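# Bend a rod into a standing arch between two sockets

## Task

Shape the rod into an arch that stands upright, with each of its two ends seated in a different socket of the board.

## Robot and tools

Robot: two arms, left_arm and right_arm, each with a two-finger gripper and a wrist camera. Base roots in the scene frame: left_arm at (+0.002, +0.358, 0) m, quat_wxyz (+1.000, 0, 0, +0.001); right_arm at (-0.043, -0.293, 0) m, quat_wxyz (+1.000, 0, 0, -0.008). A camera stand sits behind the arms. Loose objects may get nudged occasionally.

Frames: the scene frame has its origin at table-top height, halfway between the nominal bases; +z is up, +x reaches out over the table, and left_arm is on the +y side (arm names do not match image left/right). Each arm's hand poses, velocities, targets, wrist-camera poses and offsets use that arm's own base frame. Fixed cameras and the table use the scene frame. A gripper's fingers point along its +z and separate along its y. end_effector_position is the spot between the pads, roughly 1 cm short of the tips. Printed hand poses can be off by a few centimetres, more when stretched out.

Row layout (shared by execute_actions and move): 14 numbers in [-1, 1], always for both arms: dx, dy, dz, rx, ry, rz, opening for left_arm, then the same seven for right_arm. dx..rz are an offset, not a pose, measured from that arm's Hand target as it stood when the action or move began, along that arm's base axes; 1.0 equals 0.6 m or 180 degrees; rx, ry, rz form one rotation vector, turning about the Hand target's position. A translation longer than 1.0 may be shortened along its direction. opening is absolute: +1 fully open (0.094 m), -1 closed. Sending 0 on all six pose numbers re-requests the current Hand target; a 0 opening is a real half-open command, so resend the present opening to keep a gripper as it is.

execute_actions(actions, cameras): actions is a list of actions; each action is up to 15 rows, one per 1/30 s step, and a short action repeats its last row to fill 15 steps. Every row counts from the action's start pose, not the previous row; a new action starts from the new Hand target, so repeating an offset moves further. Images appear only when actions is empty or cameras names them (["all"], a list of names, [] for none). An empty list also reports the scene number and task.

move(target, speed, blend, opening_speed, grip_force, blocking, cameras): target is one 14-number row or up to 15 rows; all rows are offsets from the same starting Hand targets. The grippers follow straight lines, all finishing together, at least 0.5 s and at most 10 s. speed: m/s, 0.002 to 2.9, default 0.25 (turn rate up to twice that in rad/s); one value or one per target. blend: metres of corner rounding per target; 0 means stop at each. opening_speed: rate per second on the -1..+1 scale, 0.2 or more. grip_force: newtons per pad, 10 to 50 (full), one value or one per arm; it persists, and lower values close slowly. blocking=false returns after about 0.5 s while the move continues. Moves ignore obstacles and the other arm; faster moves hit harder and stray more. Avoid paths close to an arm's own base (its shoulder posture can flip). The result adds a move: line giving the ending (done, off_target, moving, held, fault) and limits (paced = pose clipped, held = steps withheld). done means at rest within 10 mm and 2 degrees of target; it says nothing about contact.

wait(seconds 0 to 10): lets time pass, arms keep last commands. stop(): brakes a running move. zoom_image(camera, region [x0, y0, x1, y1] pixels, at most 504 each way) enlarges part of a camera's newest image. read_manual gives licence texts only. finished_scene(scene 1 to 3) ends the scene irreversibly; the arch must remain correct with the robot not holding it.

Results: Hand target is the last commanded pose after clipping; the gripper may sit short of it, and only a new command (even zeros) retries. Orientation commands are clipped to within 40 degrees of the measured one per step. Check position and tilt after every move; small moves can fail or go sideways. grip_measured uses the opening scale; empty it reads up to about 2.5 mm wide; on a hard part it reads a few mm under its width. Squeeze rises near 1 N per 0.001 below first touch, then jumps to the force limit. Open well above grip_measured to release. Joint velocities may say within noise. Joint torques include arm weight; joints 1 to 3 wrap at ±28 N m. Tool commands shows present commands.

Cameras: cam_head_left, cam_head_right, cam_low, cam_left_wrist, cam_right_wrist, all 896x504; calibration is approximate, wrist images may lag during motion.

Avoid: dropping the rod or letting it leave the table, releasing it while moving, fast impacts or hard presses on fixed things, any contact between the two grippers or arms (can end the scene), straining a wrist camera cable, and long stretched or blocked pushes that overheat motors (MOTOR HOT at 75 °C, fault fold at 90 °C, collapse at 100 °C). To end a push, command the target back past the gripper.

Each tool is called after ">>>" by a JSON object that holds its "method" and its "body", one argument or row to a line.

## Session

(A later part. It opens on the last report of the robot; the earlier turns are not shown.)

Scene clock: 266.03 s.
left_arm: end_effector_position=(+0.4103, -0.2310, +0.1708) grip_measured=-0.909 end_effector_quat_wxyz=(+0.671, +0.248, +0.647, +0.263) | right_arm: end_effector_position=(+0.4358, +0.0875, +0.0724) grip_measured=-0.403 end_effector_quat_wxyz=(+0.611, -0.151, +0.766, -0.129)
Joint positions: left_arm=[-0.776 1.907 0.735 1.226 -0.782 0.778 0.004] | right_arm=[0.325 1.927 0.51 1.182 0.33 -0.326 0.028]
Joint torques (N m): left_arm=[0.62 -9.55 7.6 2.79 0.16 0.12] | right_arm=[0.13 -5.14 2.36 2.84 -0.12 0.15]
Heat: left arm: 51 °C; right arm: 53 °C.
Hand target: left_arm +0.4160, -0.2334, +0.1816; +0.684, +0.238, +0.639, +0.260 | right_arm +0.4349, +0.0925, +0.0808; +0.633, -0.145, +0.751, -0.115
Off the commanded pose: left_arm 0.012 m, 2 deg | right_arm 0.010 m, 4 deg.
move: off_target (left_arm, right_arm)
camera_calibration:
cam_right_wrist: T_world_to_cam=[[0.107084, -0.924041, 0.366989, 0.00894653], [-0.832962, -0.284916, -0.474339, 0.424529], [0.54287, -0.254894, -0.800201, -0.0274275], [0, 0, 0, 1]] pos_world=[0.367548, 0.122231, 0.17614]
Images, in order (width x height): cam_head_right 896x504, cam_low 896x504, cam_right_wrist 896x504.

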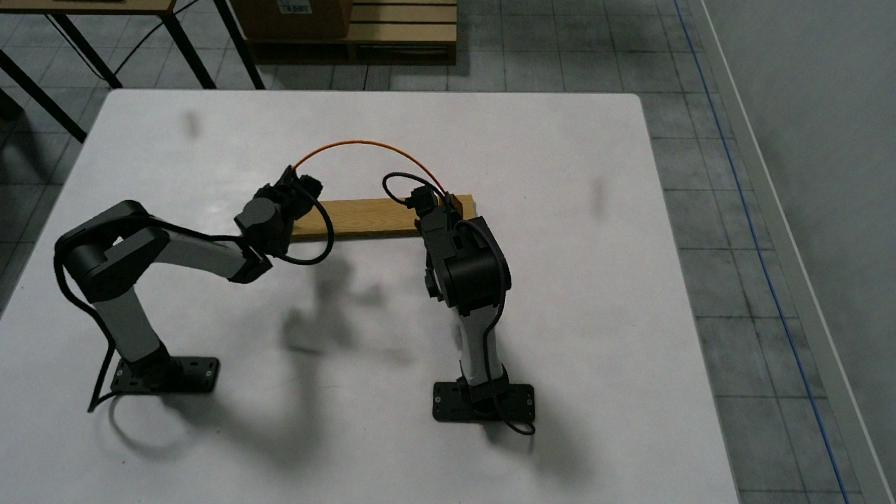

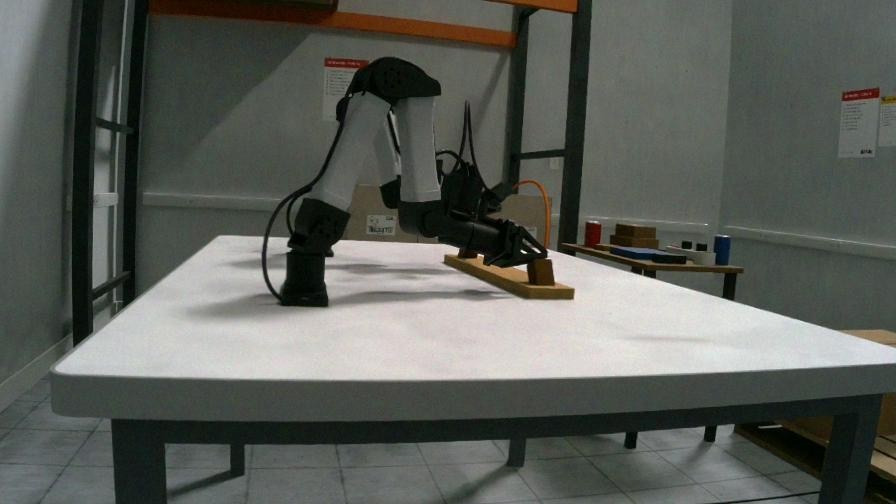

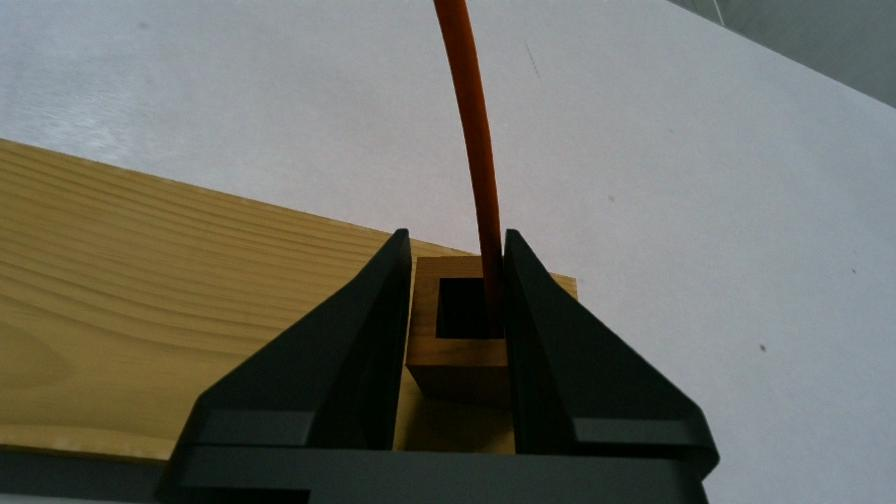

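>>> {"method": "move", "body": {
  "target": [
    [0,0,0,0,0,0,-1,0,0,0.0,0,0,0,0.2],
    [0,0,0,0,0,0,-1,-0.06,0,0.04,0,0,0,0.2],
    [0,0,0,0,0,0,-1,-0.2,-0.05,0.1,0,0,0,0.2]
  ],
  "speed": 0.06,
  "blend": [0,0.01,0],
  "cameras": ["cam_head_left","cam_low","cam_head_right","cam_left_wrist"]
}}

>>> {"method": "zoom_image", "body": {
  "camera": "cam_low",
  "region": [440, 150, 580, 300]
}}

Scene clock: 271.77 s.
left_arm: end_effector_position=(+0.4103, -0.2310, +0.1708) grip_measured=-0.909 end_effector_quat_wxyz=(+0.671, +0.248, +0.647, +0.263) | right_arm: end_effector_position=(+0.3175, +0.0644, +0.1423) grip_measured=+0.197 end_effector_quat_wxyz=(+0.635, -0.152, +0.749, -0.114)
Joint positions: left_arm=[-0.776 1.907 0.735 1.226 -0.782 0.778 0.004] | right_arm=[0.392 1.047 0.134 0.732 0.364 -0.313 0.056]
Joint torques (N m): left_arm=[0.64 -9.57 7.58 2.79 0.15 0.11] | right_arm=[0.16 -2.18 4.72 1.94 0.18 0.13]
Heat: left arm: 51 °C; right arm: 54 °C.
Hand target: left_arm +0.4160, -0.2334, +0.1816; +0.684, +0.238, +0.639, +0.260 | right_arm +0.3149, +0.0624, +0.1408; +0.633, -0.145, +0.751, -0.115
Off the commanded pose: left_arm 0.012 m, 2 deg | right_arm 0.004 m, 1 deg.
move: off_target (left_arm)
camera_calibration:
cam_left_wrist: T_world_to_cam=[[0.0571448, -0.697058, -0.714734, -0.0589385], [-0.689934, 0.489879, -0.532925, 0.491195], [0.721613, 0.523574, -0.45293, 0.0332899], [0, 0, 0, 1]] pos_world=[0.318238, -0.299139, 0.234723]
Images, in order (width x height): cam_head_left 896x504, cam_head_right 896x504, cam_low 896x504, cam_left_wrist 896x504.

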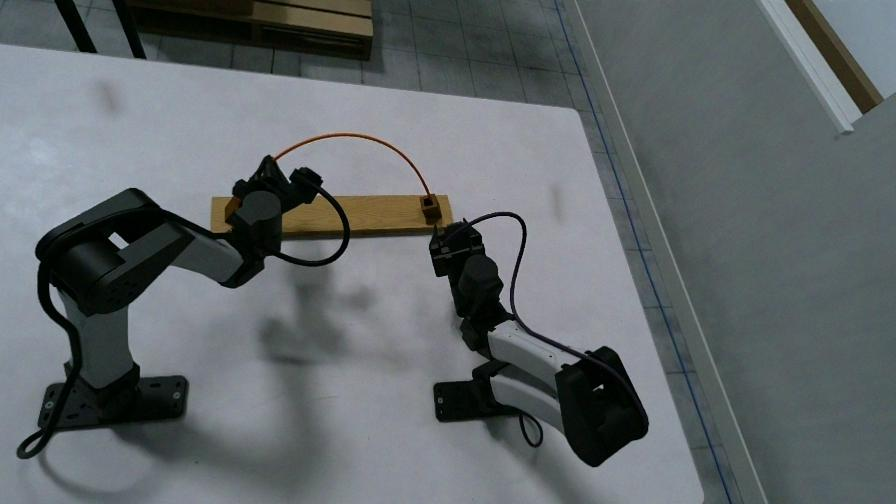

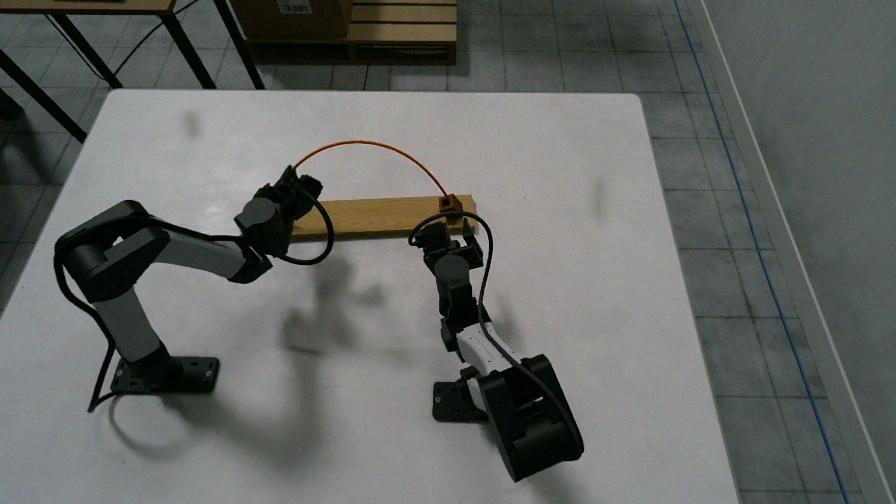

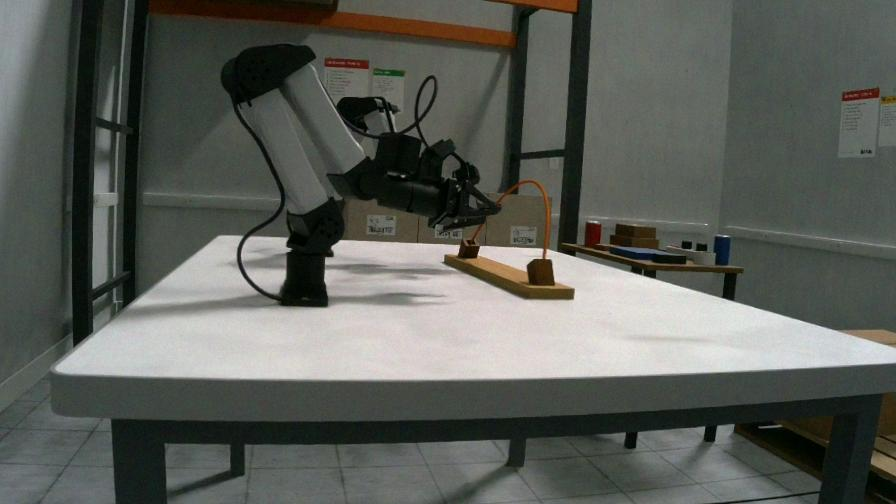

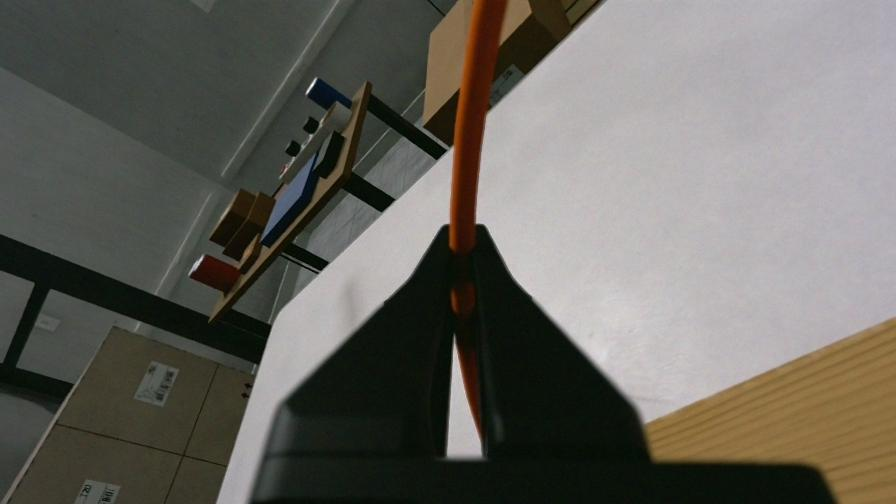

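Scaled by 3.360 from the camera's 896x504 image, which has a finer 1280x720 frame.

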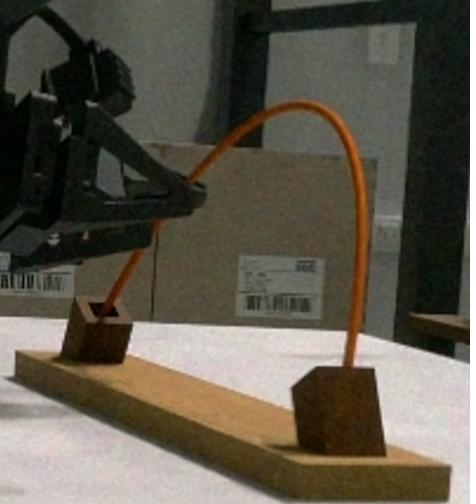

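>>> {"method": "move", "body": {
  "target": [-0.04,0,0.004,0,-0.03,0,-1,-0.05,-0.05,0.02,0,0,0,0.2],
  "speed": 0.03,
  "cameras": ["cam_low","cam_head_left","cam_left_wrist"]
}}

>>> {"method": "zoom_image", "body": {
  "camera": "cam_low",
  "region": [440, 150, 580, 300]
}}

Scene clock: 276.67 s.
left_arm: end_effector_position=(+0.3968, -0.2322, +0.1737) grip_measured=-0.909 end_effector_quat_wxyz=(+0.697, +0.237, +0.620, +0.270) | right_arm: end_effector_position=(+0.2865, +0.0315, +0.1585) grip_measured=+0.197 end_effector_quat_wxyz=(+0.638, -0.139, +0.748, -0.119)
Joint positions: left_arm=[-0.805 1.965 0.69 1.445 -0.803 0.857 0.004] | right_arm=[0.268 0.6 0.101 0.334 0.265 -0.324 0.056]
Joint torques (N m): left_arm=[-1.05 -9.73 4.52 3.25 0.04 0.33] | right_arm=[-0.8 0.06 5.38 1.93 -0.19 0.02]
Heat: left arm: 51 °C; right arm: 53 °C.
Hand target: left_arm +0.3921, -0.2333, +0.1839; +0.713, +0.226, +0.606, +0.271 | right_arm +0.2849, +0.0325, +0.1529; +0.634, -0.145, +0.751, -0.115
Off the commanded pose: left_arm 0.011 m, 3 deg | right_arm 0.006 m, 1 deg.
move: off_target (left_arm)
camera_calibration:
cam_left_wrist: T_world_to_cam=[[0.112575, -0.70154, -0.703682, -0.0818795], [-0.643328, 0.488256, -0.58969, 0.474976], [0.757268, 0.519083, -0.396356, 0.0199952], [0, 0, 0, 1]] pos_world=[0.299642, -0.299731, 0.230397]
Images, in order (width x height): cam_head_left 896x504, cam_low 896x504, cam_left_wrist 896x504.

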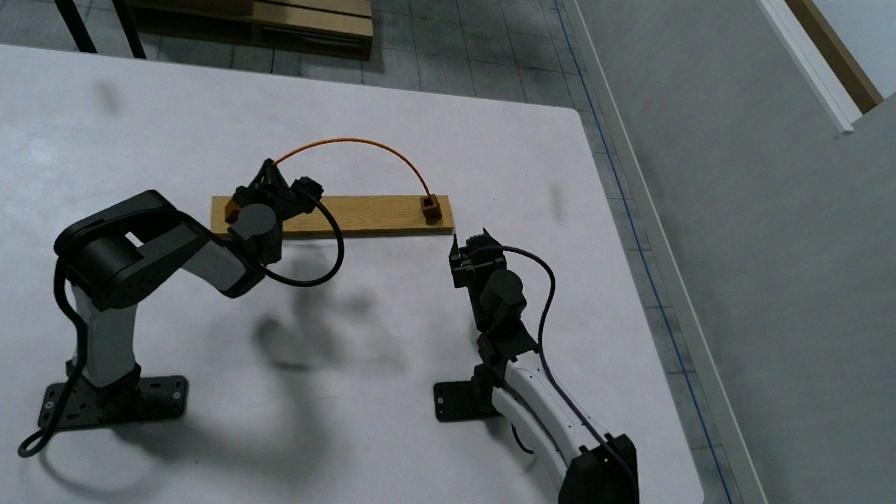

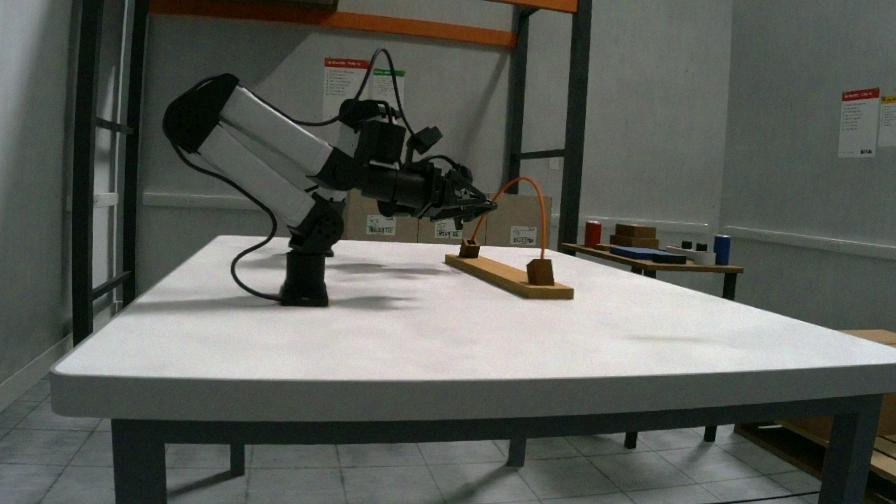

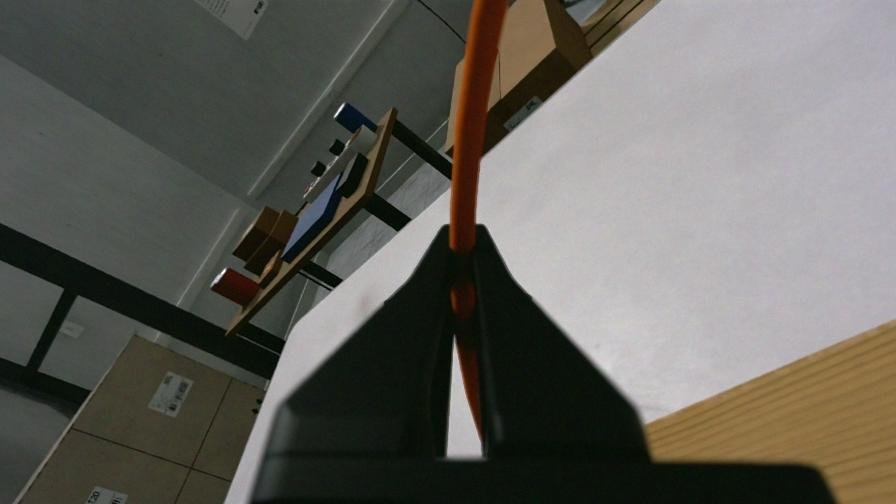

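Scaled by 3.360 from the camera's 896x504 image, which has a finer 1280x720 frame.

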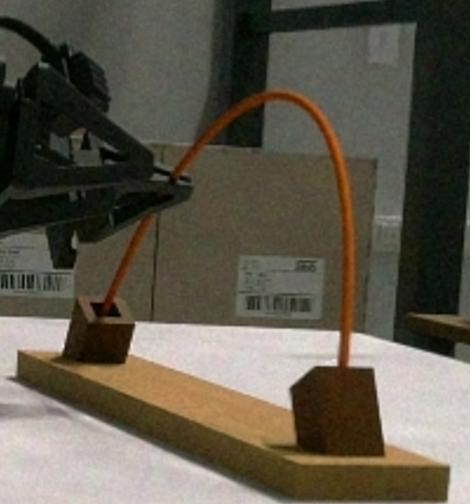

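>>> {"method": "move", "body": {
  "target": [-0.03,0,0.004,0,-0.02,0,-1,0,0,0,0,0,0,0.2],
  "speed": 0.03,
  "cameras": ["cam_low","cam_head_right"]
}}

>>> {"method": "zoom_image", "body": {
  "camera": "cam_low",
  "region": [440, 150, 580, 300]
}}

Scene clock: 279.77 s.
left_arm: end_effector_position=(+0.3813, -0.2356, +0.1725) grip_measured=-0.909 end_effector_quat_wxyz=(+0.704, +0.238, +0.614, +0.267) | right_arm: end_effector_position=(+0.2865, +0.0316, +0.1584) grip_measured=+0.197 end_effector_quat_wxyz=(+0.638, -0.139, +0.748, -0.119)
Joint positions: left_arm=[-0.843 1.968 0.65 1.515 -0.827 0.879 0.004] | right_arm=[0.268 0.6 0.101 0.334 0.265 -0.325 0.056]
Joint torques (N m): left_arm=[-1.24 -12.53 3.51 2.88 -0.05 0.32] | right_arm=[-0.8 0.06 5.37 1.97 -0.16 0.02]
Heat: left arm: 52 °C; right arm: 53 °C.
Hand target: left_arm +0.3740, -0.2333, +0.1864; +0.732, +0.217, +0.583, +0.278 | right_arm +0.2849, +0.0325, +0.1529; +0.634, -0.146, +0.751, -0.115
Off the commanded pose: left_arm 0.016 m, 5 deg | right_arm 0.006 m, 1 deg.
joint sent to its limit (left arm) — joint 4 (wrist pitch), upper limit. The joint targets are off in orientation, not in position.
move: off_target (left_arm)
Images, in order (width x height): cam_head_right 896x504, cam_low 896x504.

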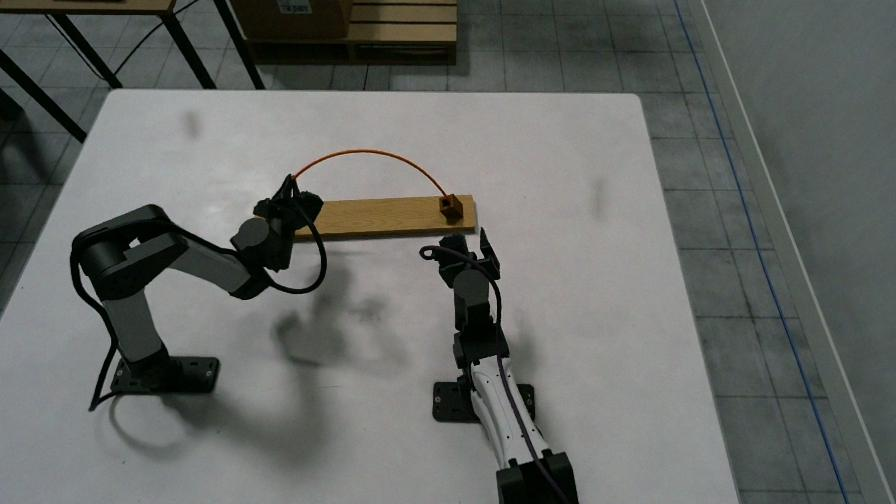

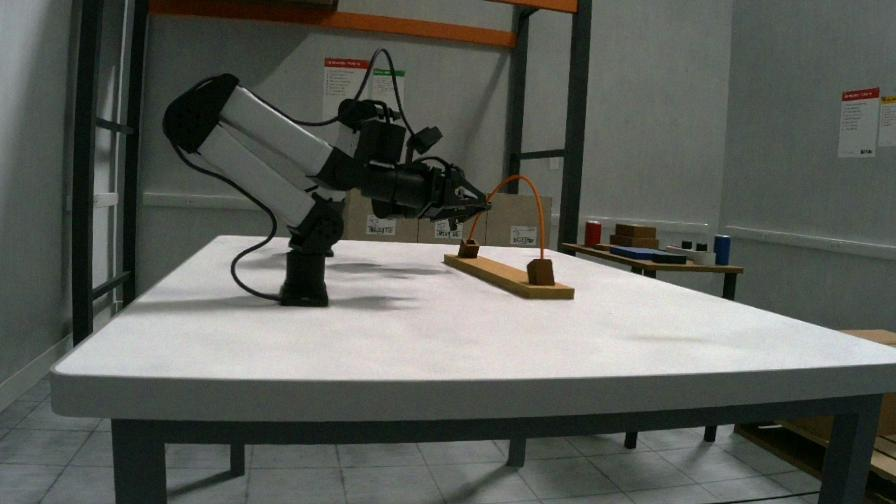

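Scaled by 3.360 from the camera's 896x504 image, which has a finer 1280x720 frame.

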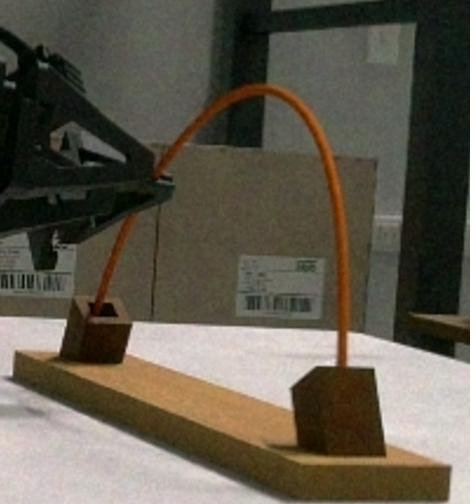

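>>> {"method": "move", "body": {
  "target": [-0.03,0,0.0,0,0.0,0,-1,0,0,0,0,0,0,0.2],
  "speed": 0.03,
  "cameras": ["cam_low","cam_head_right"]
}}

>>> {"method": "zoom_image", "body": {
  "camera": "cam_low",
  "region": [440, 150, 580, 300]
}}

Scene clock: 282.80 s.
left_arm: end_effector_position=(+0.3628, -0.2367, +0.1724) grip_measured=-0.909 end_effector_quat_wxyz=(+0.700, +0.241, +0.618, +0.265) | right_arm: end_effector_position=(+0.2865, +0.0316, +0.1584) grip_measured=+0.197 end_effector_quat_wxyz=(+0.638, -0.139, +0.748, -0.119)
Joint positions: left_arm=[-0.89 1.927 0.6 1.515 -0.871 0.879 0.004] | right_arm=[0.268 0.6 0.101 0.334 0.265 -0.325 0.056]
Joint torques (N m): left_arm=[-1.13 -12.14 3.49 2.85 -0.07 0.31] | right_arm=[-0.79 0.05 5.38 1.97 -0.16 0.02]
Heat: left arm: 51 °C; right arm: 53 °C.
Hand target: left_arm +0.3560, -0.2332, +0.1864; +0.732, +0.217, +0.583, +0.278 | right_arm +0.2849, +0.0325, +0.1529; +0.634, -0.146, +0.751, -0.115
Off the commanded pose: left_arm 0.016 m, 6 deg | right_arm 0.006 m, 1 deg.
joint sent to its limit (left arm) — joint 4 (wrist pitch), upper limit. The joint targets are off in orientation, not in position.
move: off_target (left_arm)
Images, in order (width x height): cam_head_right 896x504, cam_low 896x504.

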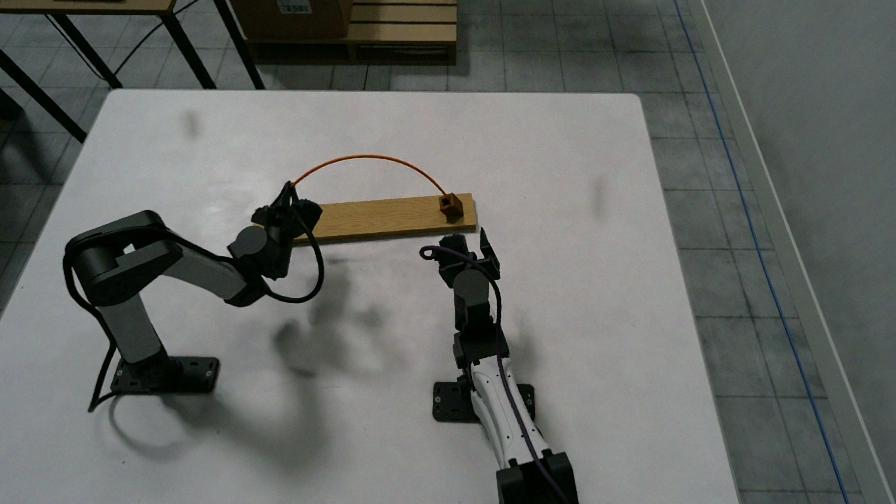

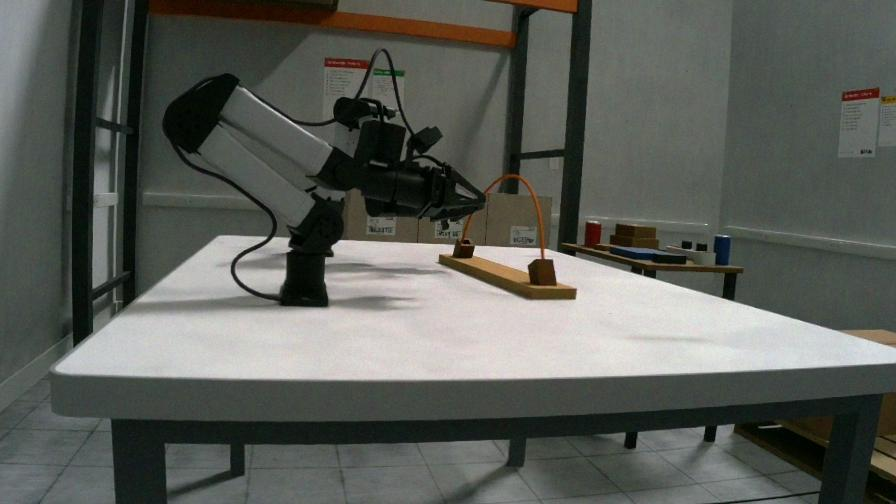

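Scaled by 3.360 from the camera's 896x504 image, which has a finer 1280x720 frame.

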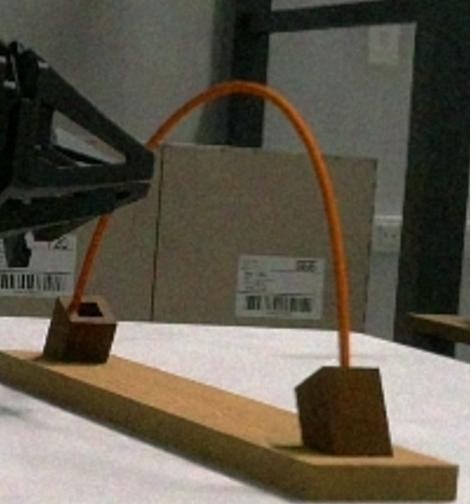

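>>> {"method": "move", "body": {
  "target": [0.012,0,-0.015,0,0.02,0,-1,0,0,0,0,0,0,0.2],
  "speed": 0.03,
  "cameras": ["cam_low","cam_left_wrist"]
}}

>>> {"method": "zoom_image", "body": {
  "camera": "cam_low",
  "region": [435, 150, 575, 300]
}}

Scene clock: 285.33 s.
left_arm: end_effector_position=(+0.3628, -0.2366, +0.1724) grip_measured=-0.909 end_effector_quat_wxyz=(+0.700, +0.241, +0.618, +0.265) | right_arm: end_effector_position=(+0.2865, +0.0316, +0.1584) grip_measured=+0.197 end_effector_quat_wxyz=(+0.638, -0.139, +0.748, -0.119)
Joint positions: left_arm=[-0.89 1.927 0.6 1.515 -0.871 0.879 0.004] | right_arm=[0.268 0.6 0.101 0.334 0.265 -0.325 0.056]
Joint torques (N m): left_arm=[0.32 -8.7 4.68 2.86 0.04 0.15] | right_arm=[-0.8 0.05 5.38 1.97 -0.17 0.02]
Heat: left arm: 51 °C; right arm: 53 °C.
Hand target: left_arm +0.3632, -0.2333, +0.1774; +0.713, +0.226, +0.606, +0.271 | right_arm +0.2849, +0.0325, +0.1529; +0.634, -0.146, +0.751, -0.115
Off the commanded pose: left_arm 0.006 m, 3 deg | right_arm 0.006 m, 1 deg.
joint sent to its limit (left arm) — joint 4 (wrist pitch), upper limit. The joint targets still meet the commanded pose.
move: off_target (left_arm)
camera_calibration:
cam_left_wrist: T_world_to_cam=[[0.103519, -0.702248, -0.704366, -0.0788951], [-0.634916, 0.498459, -0.590272, 0.453995], [0.765614, 0.508318, -0.394268, 0.0415532], [0, 0, 0, 1]] pos_world=[0.264602, -0.302824, 0.228792]
Images, in order (width x height): cam_low 896x504, cam_left_wrist 896x504.

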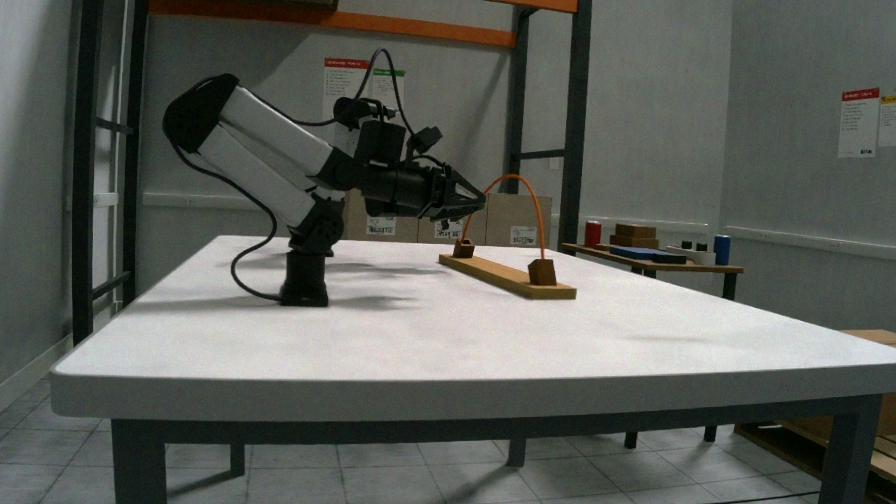

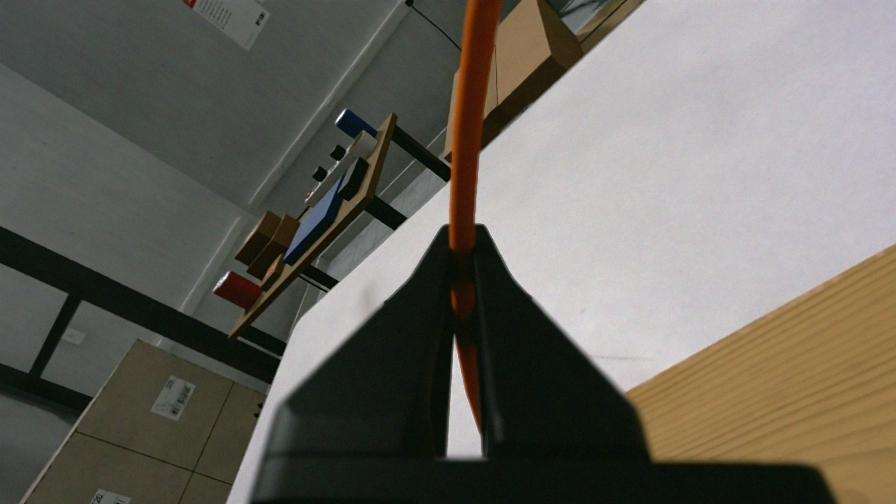

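Scaled by 3.360 from the camera's 896x504 image, which has a finer 1280x720 frame.

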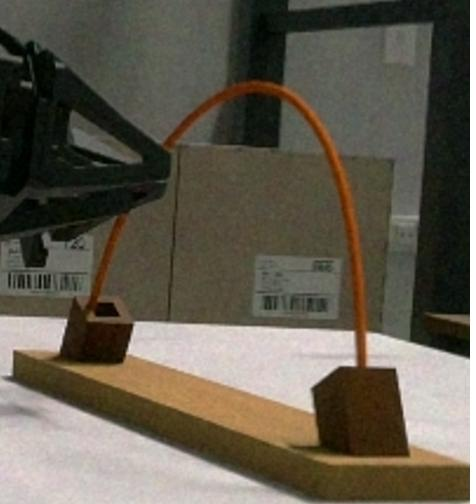

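>>> {"method": "move", "body": {
  "target": [0,0,0,0,0,0,-0.6,0,0,0,0,0,0,0.2],
  "opening_speed": 0.2,
  "speed": 0.02,
  "cameras": ["cam_low","cam_left_wrist"]
}}

>>> {"method": "zoom_image", "body": {
  "camera": "cam_low",
  "region": [435, 150, 575, 300]
}}

Scene clock: 289.00 s.
left_arm: end_effector_position=(+0.3629, -0.2362, +0.1723) grip_measured=-0.602 end_effector_quat_wxyz=(+0.698, +0.244, +0.617, +0.269) | right_arm: end_effector_position=(+0.2865, +0.0316, +0.1584) grip_measured=+0.197 end_effector_quat_wxyz=(+0.638, -0.139, +0.748, -0.119)
Joint positions: left_arm=[-0.89 1.927 0.6 1.515 -0.874 0.889 0.019] | right_arm=[0.268 0.6 0.101 0.334 0.265 -0.325 0.056]
Joint torques (N m): left_arm=[0.35 -8.69 4.68 2.86 0.06 0.05] | right_arm=[-0.8 0.06 5.38 1.97 -0.16 0.02]
Heat: left arm: 51 °C; right arm: 53 °C.
Hand target: left_arm +0.3632, -0.2333, +0.1773; +0.713, +0.226, +0.606, +0.271 | right_arm +0.2849, +0.0325, +0.1529; +0.634, -0.146, +0.751, -0.115
Off the commanded pose: left_arm 0.006 m, 3 deg | right_arm 0.006 m, 1 deg.
joint sent to its limit (left arm) — joint 4 (wrist pitch), upper limit. The joint targets still meet the commanded pose.
move: off_target (left_arm)
camera_calibration:
cam_left_wrist: T_world_to_cam=[[0.105545, -0.694848, -0.71137, -0.0764923], [-0.636893, 0.502154, -0.584986, 0.454458], [0.763693, 0.514809, -0.389544, 0.0426919], [0, 0, 0, 1]] pos_world=[0.264911, -0.303337, 0.228068]
Images, in order (width x height): cam_low 896x504, cam_left_wrist 896x504.

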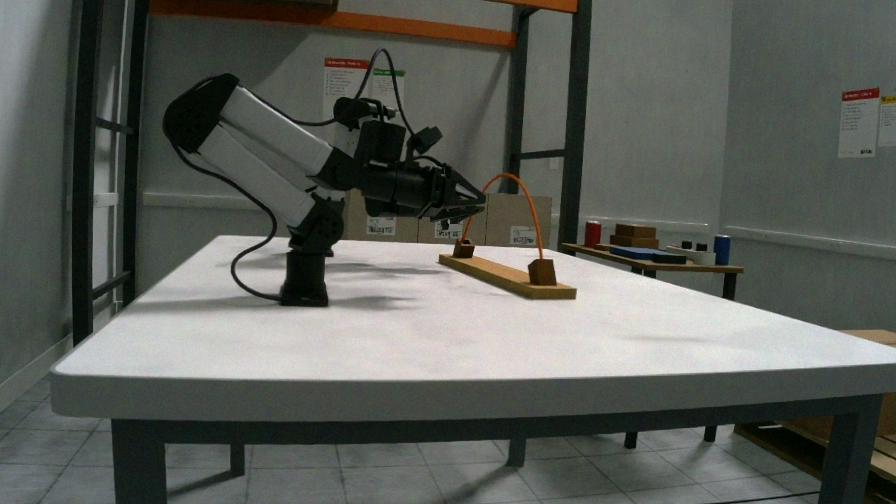

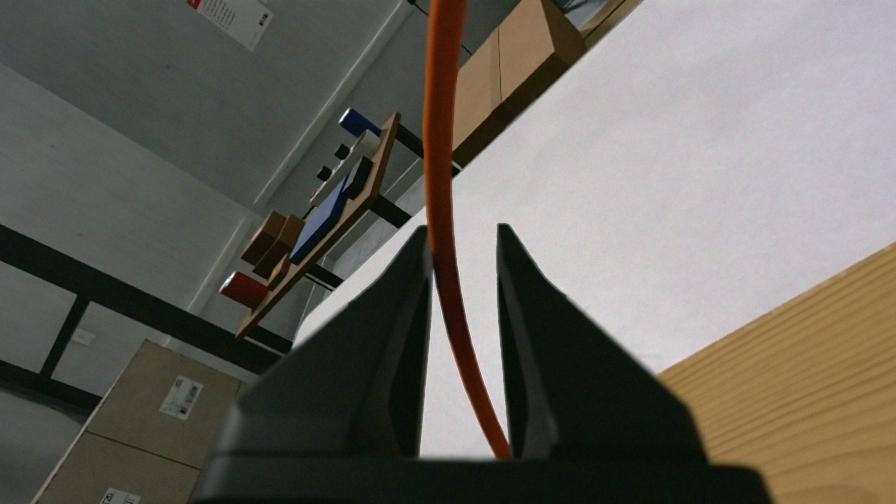

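Scaled by 3.360 from the camera's 896x504 image, which has a finer 1280x720 frame.

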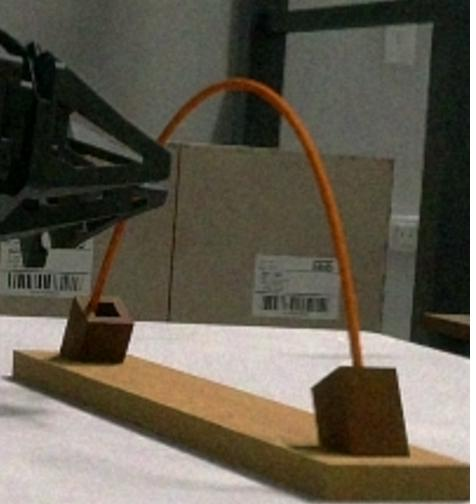

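>>> {"method": "move", "body": {
  "target": [
    [0,0,0,0,0,0,0.0,0,0,0,0,0,0,0.2],
    [-0.06,0,0,0,0,0,0.0,0,0,0,0,0,0,0.2],
    [-0.18,0.05,0.05,0,0,0,0.0,0,0,0,0,0,0,0.2]
  ],
  "opening_speed": 0.3,
  "speed": 0.05,
  "cameras": ["cam_low","cam_left_wrist","cam_head_left","cam_head_right"]
}}

>>> {"method": "zoom_image", "body": {
  "camera": "cam_low",
  "region": [435, 150, 575, 300]
}}

>>> {"method": "zoom_image", "body": {
  "camera": "cam_head_right",
  "region": [230, 120, 500, 260]
}}

>>> {"method": "zoom_image", "body": {
  "camera": "cam_head_left",
  "region": [190, 110, 470, 260]
}}

Scene clock: 297.17 s.
left_arm: end_effector_position=(+0.2591, -0.2083, +0.1971) grip_measured=-0.002 end_effector_quat_wxyz=(+0.690, +0.259, +0.619, +0.273) | right_arm: end_effector_position=(+0.2865, +0.0316, +0.1584) grip_measured=+0.197 end_effector_quat_wxyz=(+0.638, -0.139, +0.748, -0.119)
Joint positions: left_arm=[-1.174 1.572 0.304 1.513 -1.144 0.998 0.047] | right_arm=[0.268 0.6 0.101 0.334 0.265 -0.325 0.056]
Joint torques (N m): left_arm=[-0.8 -7.83 4.16 2.64 -0.02 0.04] | right_arm=[-0.79 0.06 5.37 1.97 -0.16 0.02]
Heat: left arm: 51 °C; right arm: 53 °C.
Hand target: left_arm +0.2552, -0.2033, +0.2074; +0.713, +0.226, +0.606, +0.271 | right_arm +0.2849, +0.0325, +0.1529; +0.634, -0.146, +0.751, -0.115
Off the commanded pose: left_arm 0.012 m, 5 deg | right_arm 0.006 m, 1 deg.
joint sent to its limit (left arm) — joint 4 (wrist pitch), upper limit. The joint targets are off in orientation, not in position.
move: off_target (left_arm)
camera_calibration:
cam_left_wrist: T_world_to_cam=[[0.0870757, -0.674628, -0.733004, -0.0151485], [-0.643964, 0.523284, -0.558108, 0.389793], [0.760084, 0.520626, -0.388871, 0.119223], [0, 0, 0, 1]] pos_world=[0.161712, -0.276262, 0.252805]
Images, in order (width x height): cam_head_left 896x504, cam_head_right 896x504, cam_low 896x504, cam_left_wrist 896x504.

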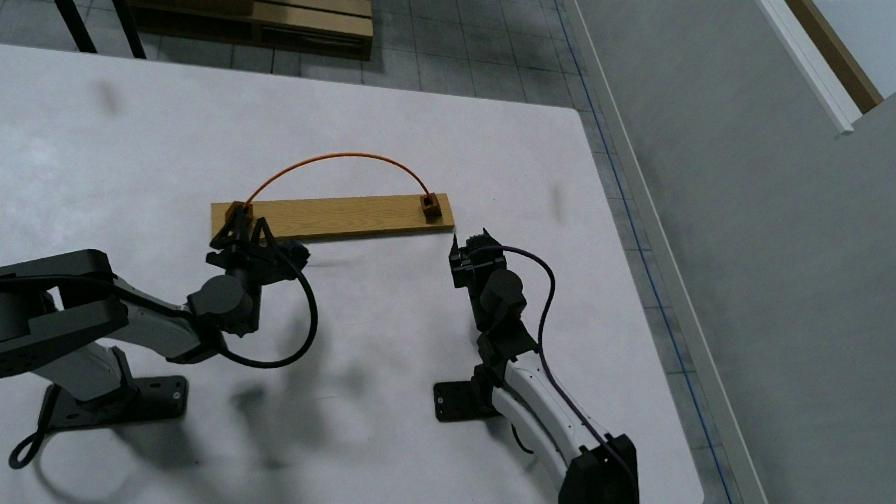

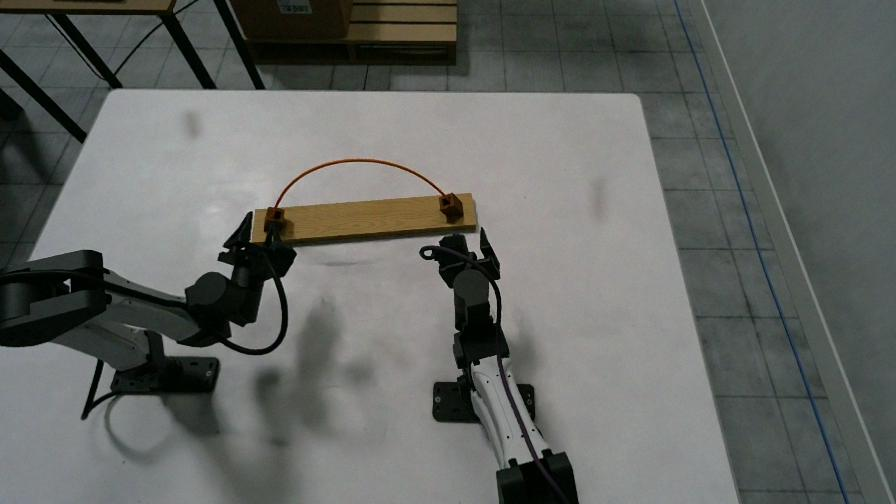

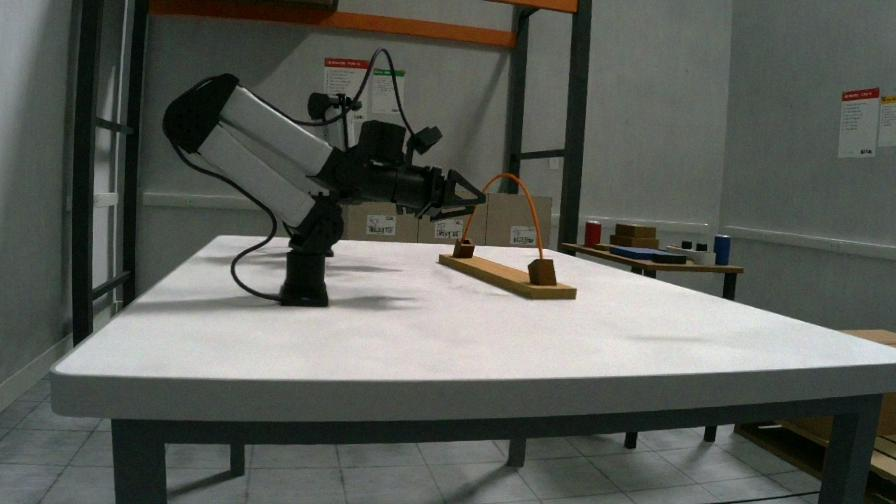

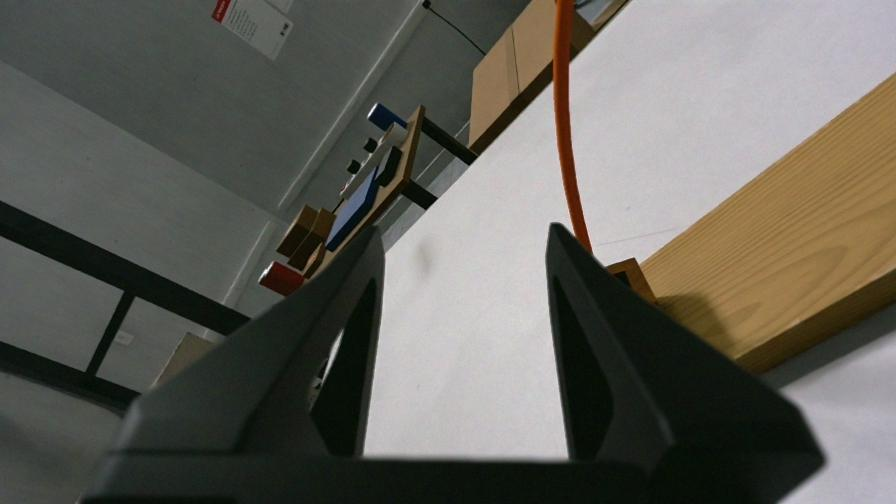

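Scaled by 3.360 from the camera's 896x504 image, which has a finer 1280x720 frame.

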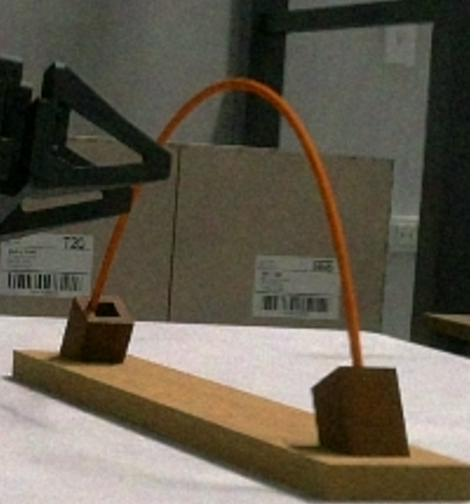

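Scaled by 1.867 from the camera's 896x504 image, which has a finer 1280x720 frame.

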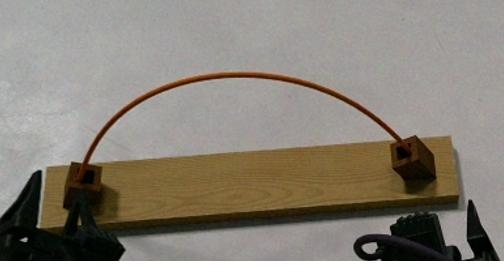

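Scaled by 1.800 from the camera's 896x504 image, which has a finer 1280x720 frame.

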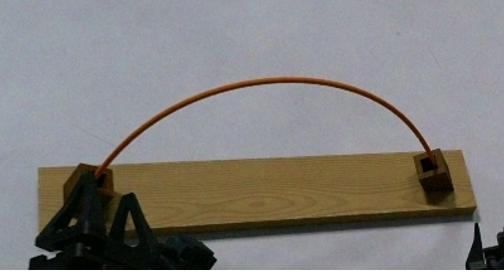

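>>> {"method": "wait", "body": {
  "seconds": 1.5,
  "cameras": ["cam_low"]
}}

>>> {"method": "zoom_image", "body": {
  "camera": "cam_low",
  "region": [435, 150, 575, 300]
}}

Scene clock: 303.77 s.
left_arm: end_effector_position=(+0.2591, -0.2082, +0.1971) grip_measured=-0.002 end_effector_quat_wxyz=(+0.689, +0.259, +0.619, +0.274) | right_arm: end_effector_position=(+0.2865, +0.0316, +0.1584) grip_measured=+0.197 end_effector_quat_wxyz=(+0.638, -0.139, +0.748, -0.119)
Joint positions: left_arm=[-1.174 1.572 0.304 1.513 -1.145 0.998 0.047] | right_arm=[0.268 0.6 0.101 0.334 0.265 -0.325 0.056]
Joint torques (N m): left_arm=[-0.83 -7.86 4.21 2.66 0 0.07] | right_arm=[-0.8 0.05 5.38 1.97 -0.16 0.01]
Heat: left arm: 51 °C; right arm: 54 °C.
Hand target: left_arm +0.2552, -0.2033, +0.2073; +0.713, +0.226, +0.606, +0.271 | right_arm +0.2849, +0.0325, +0.1529; +0.634, -0.146, +0.751, -0.115
Tool commands: left_gripper/opening=+0.0 right_gripper/opening=+0.2
Off the commanded pose: left_arm 0.012 m, 5 deg | right_arm 0.006 m, 1 deg.
wait: 1.50 s; at rest from the start
Images, in order (width x height): cam_low 896x504.

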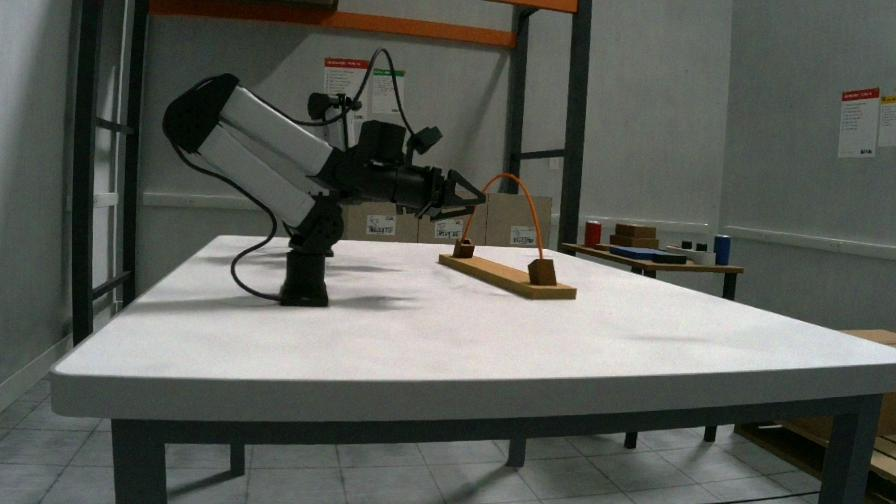

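Scaled by 3.360 from the camera's 896x504 image, which has a finer 1280x720 frame.

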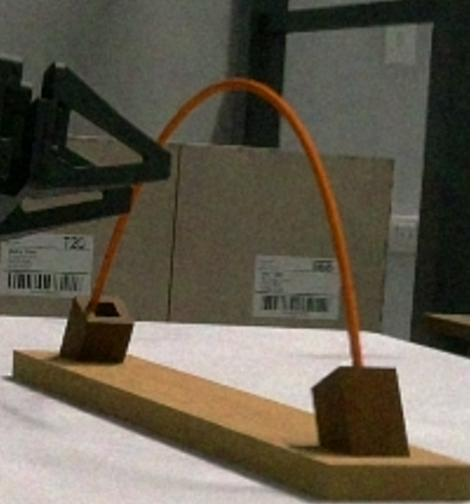

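>>> {"method": "finished_scene", "body": {
  "scene": 3
}}

The scene is finished: the task was done.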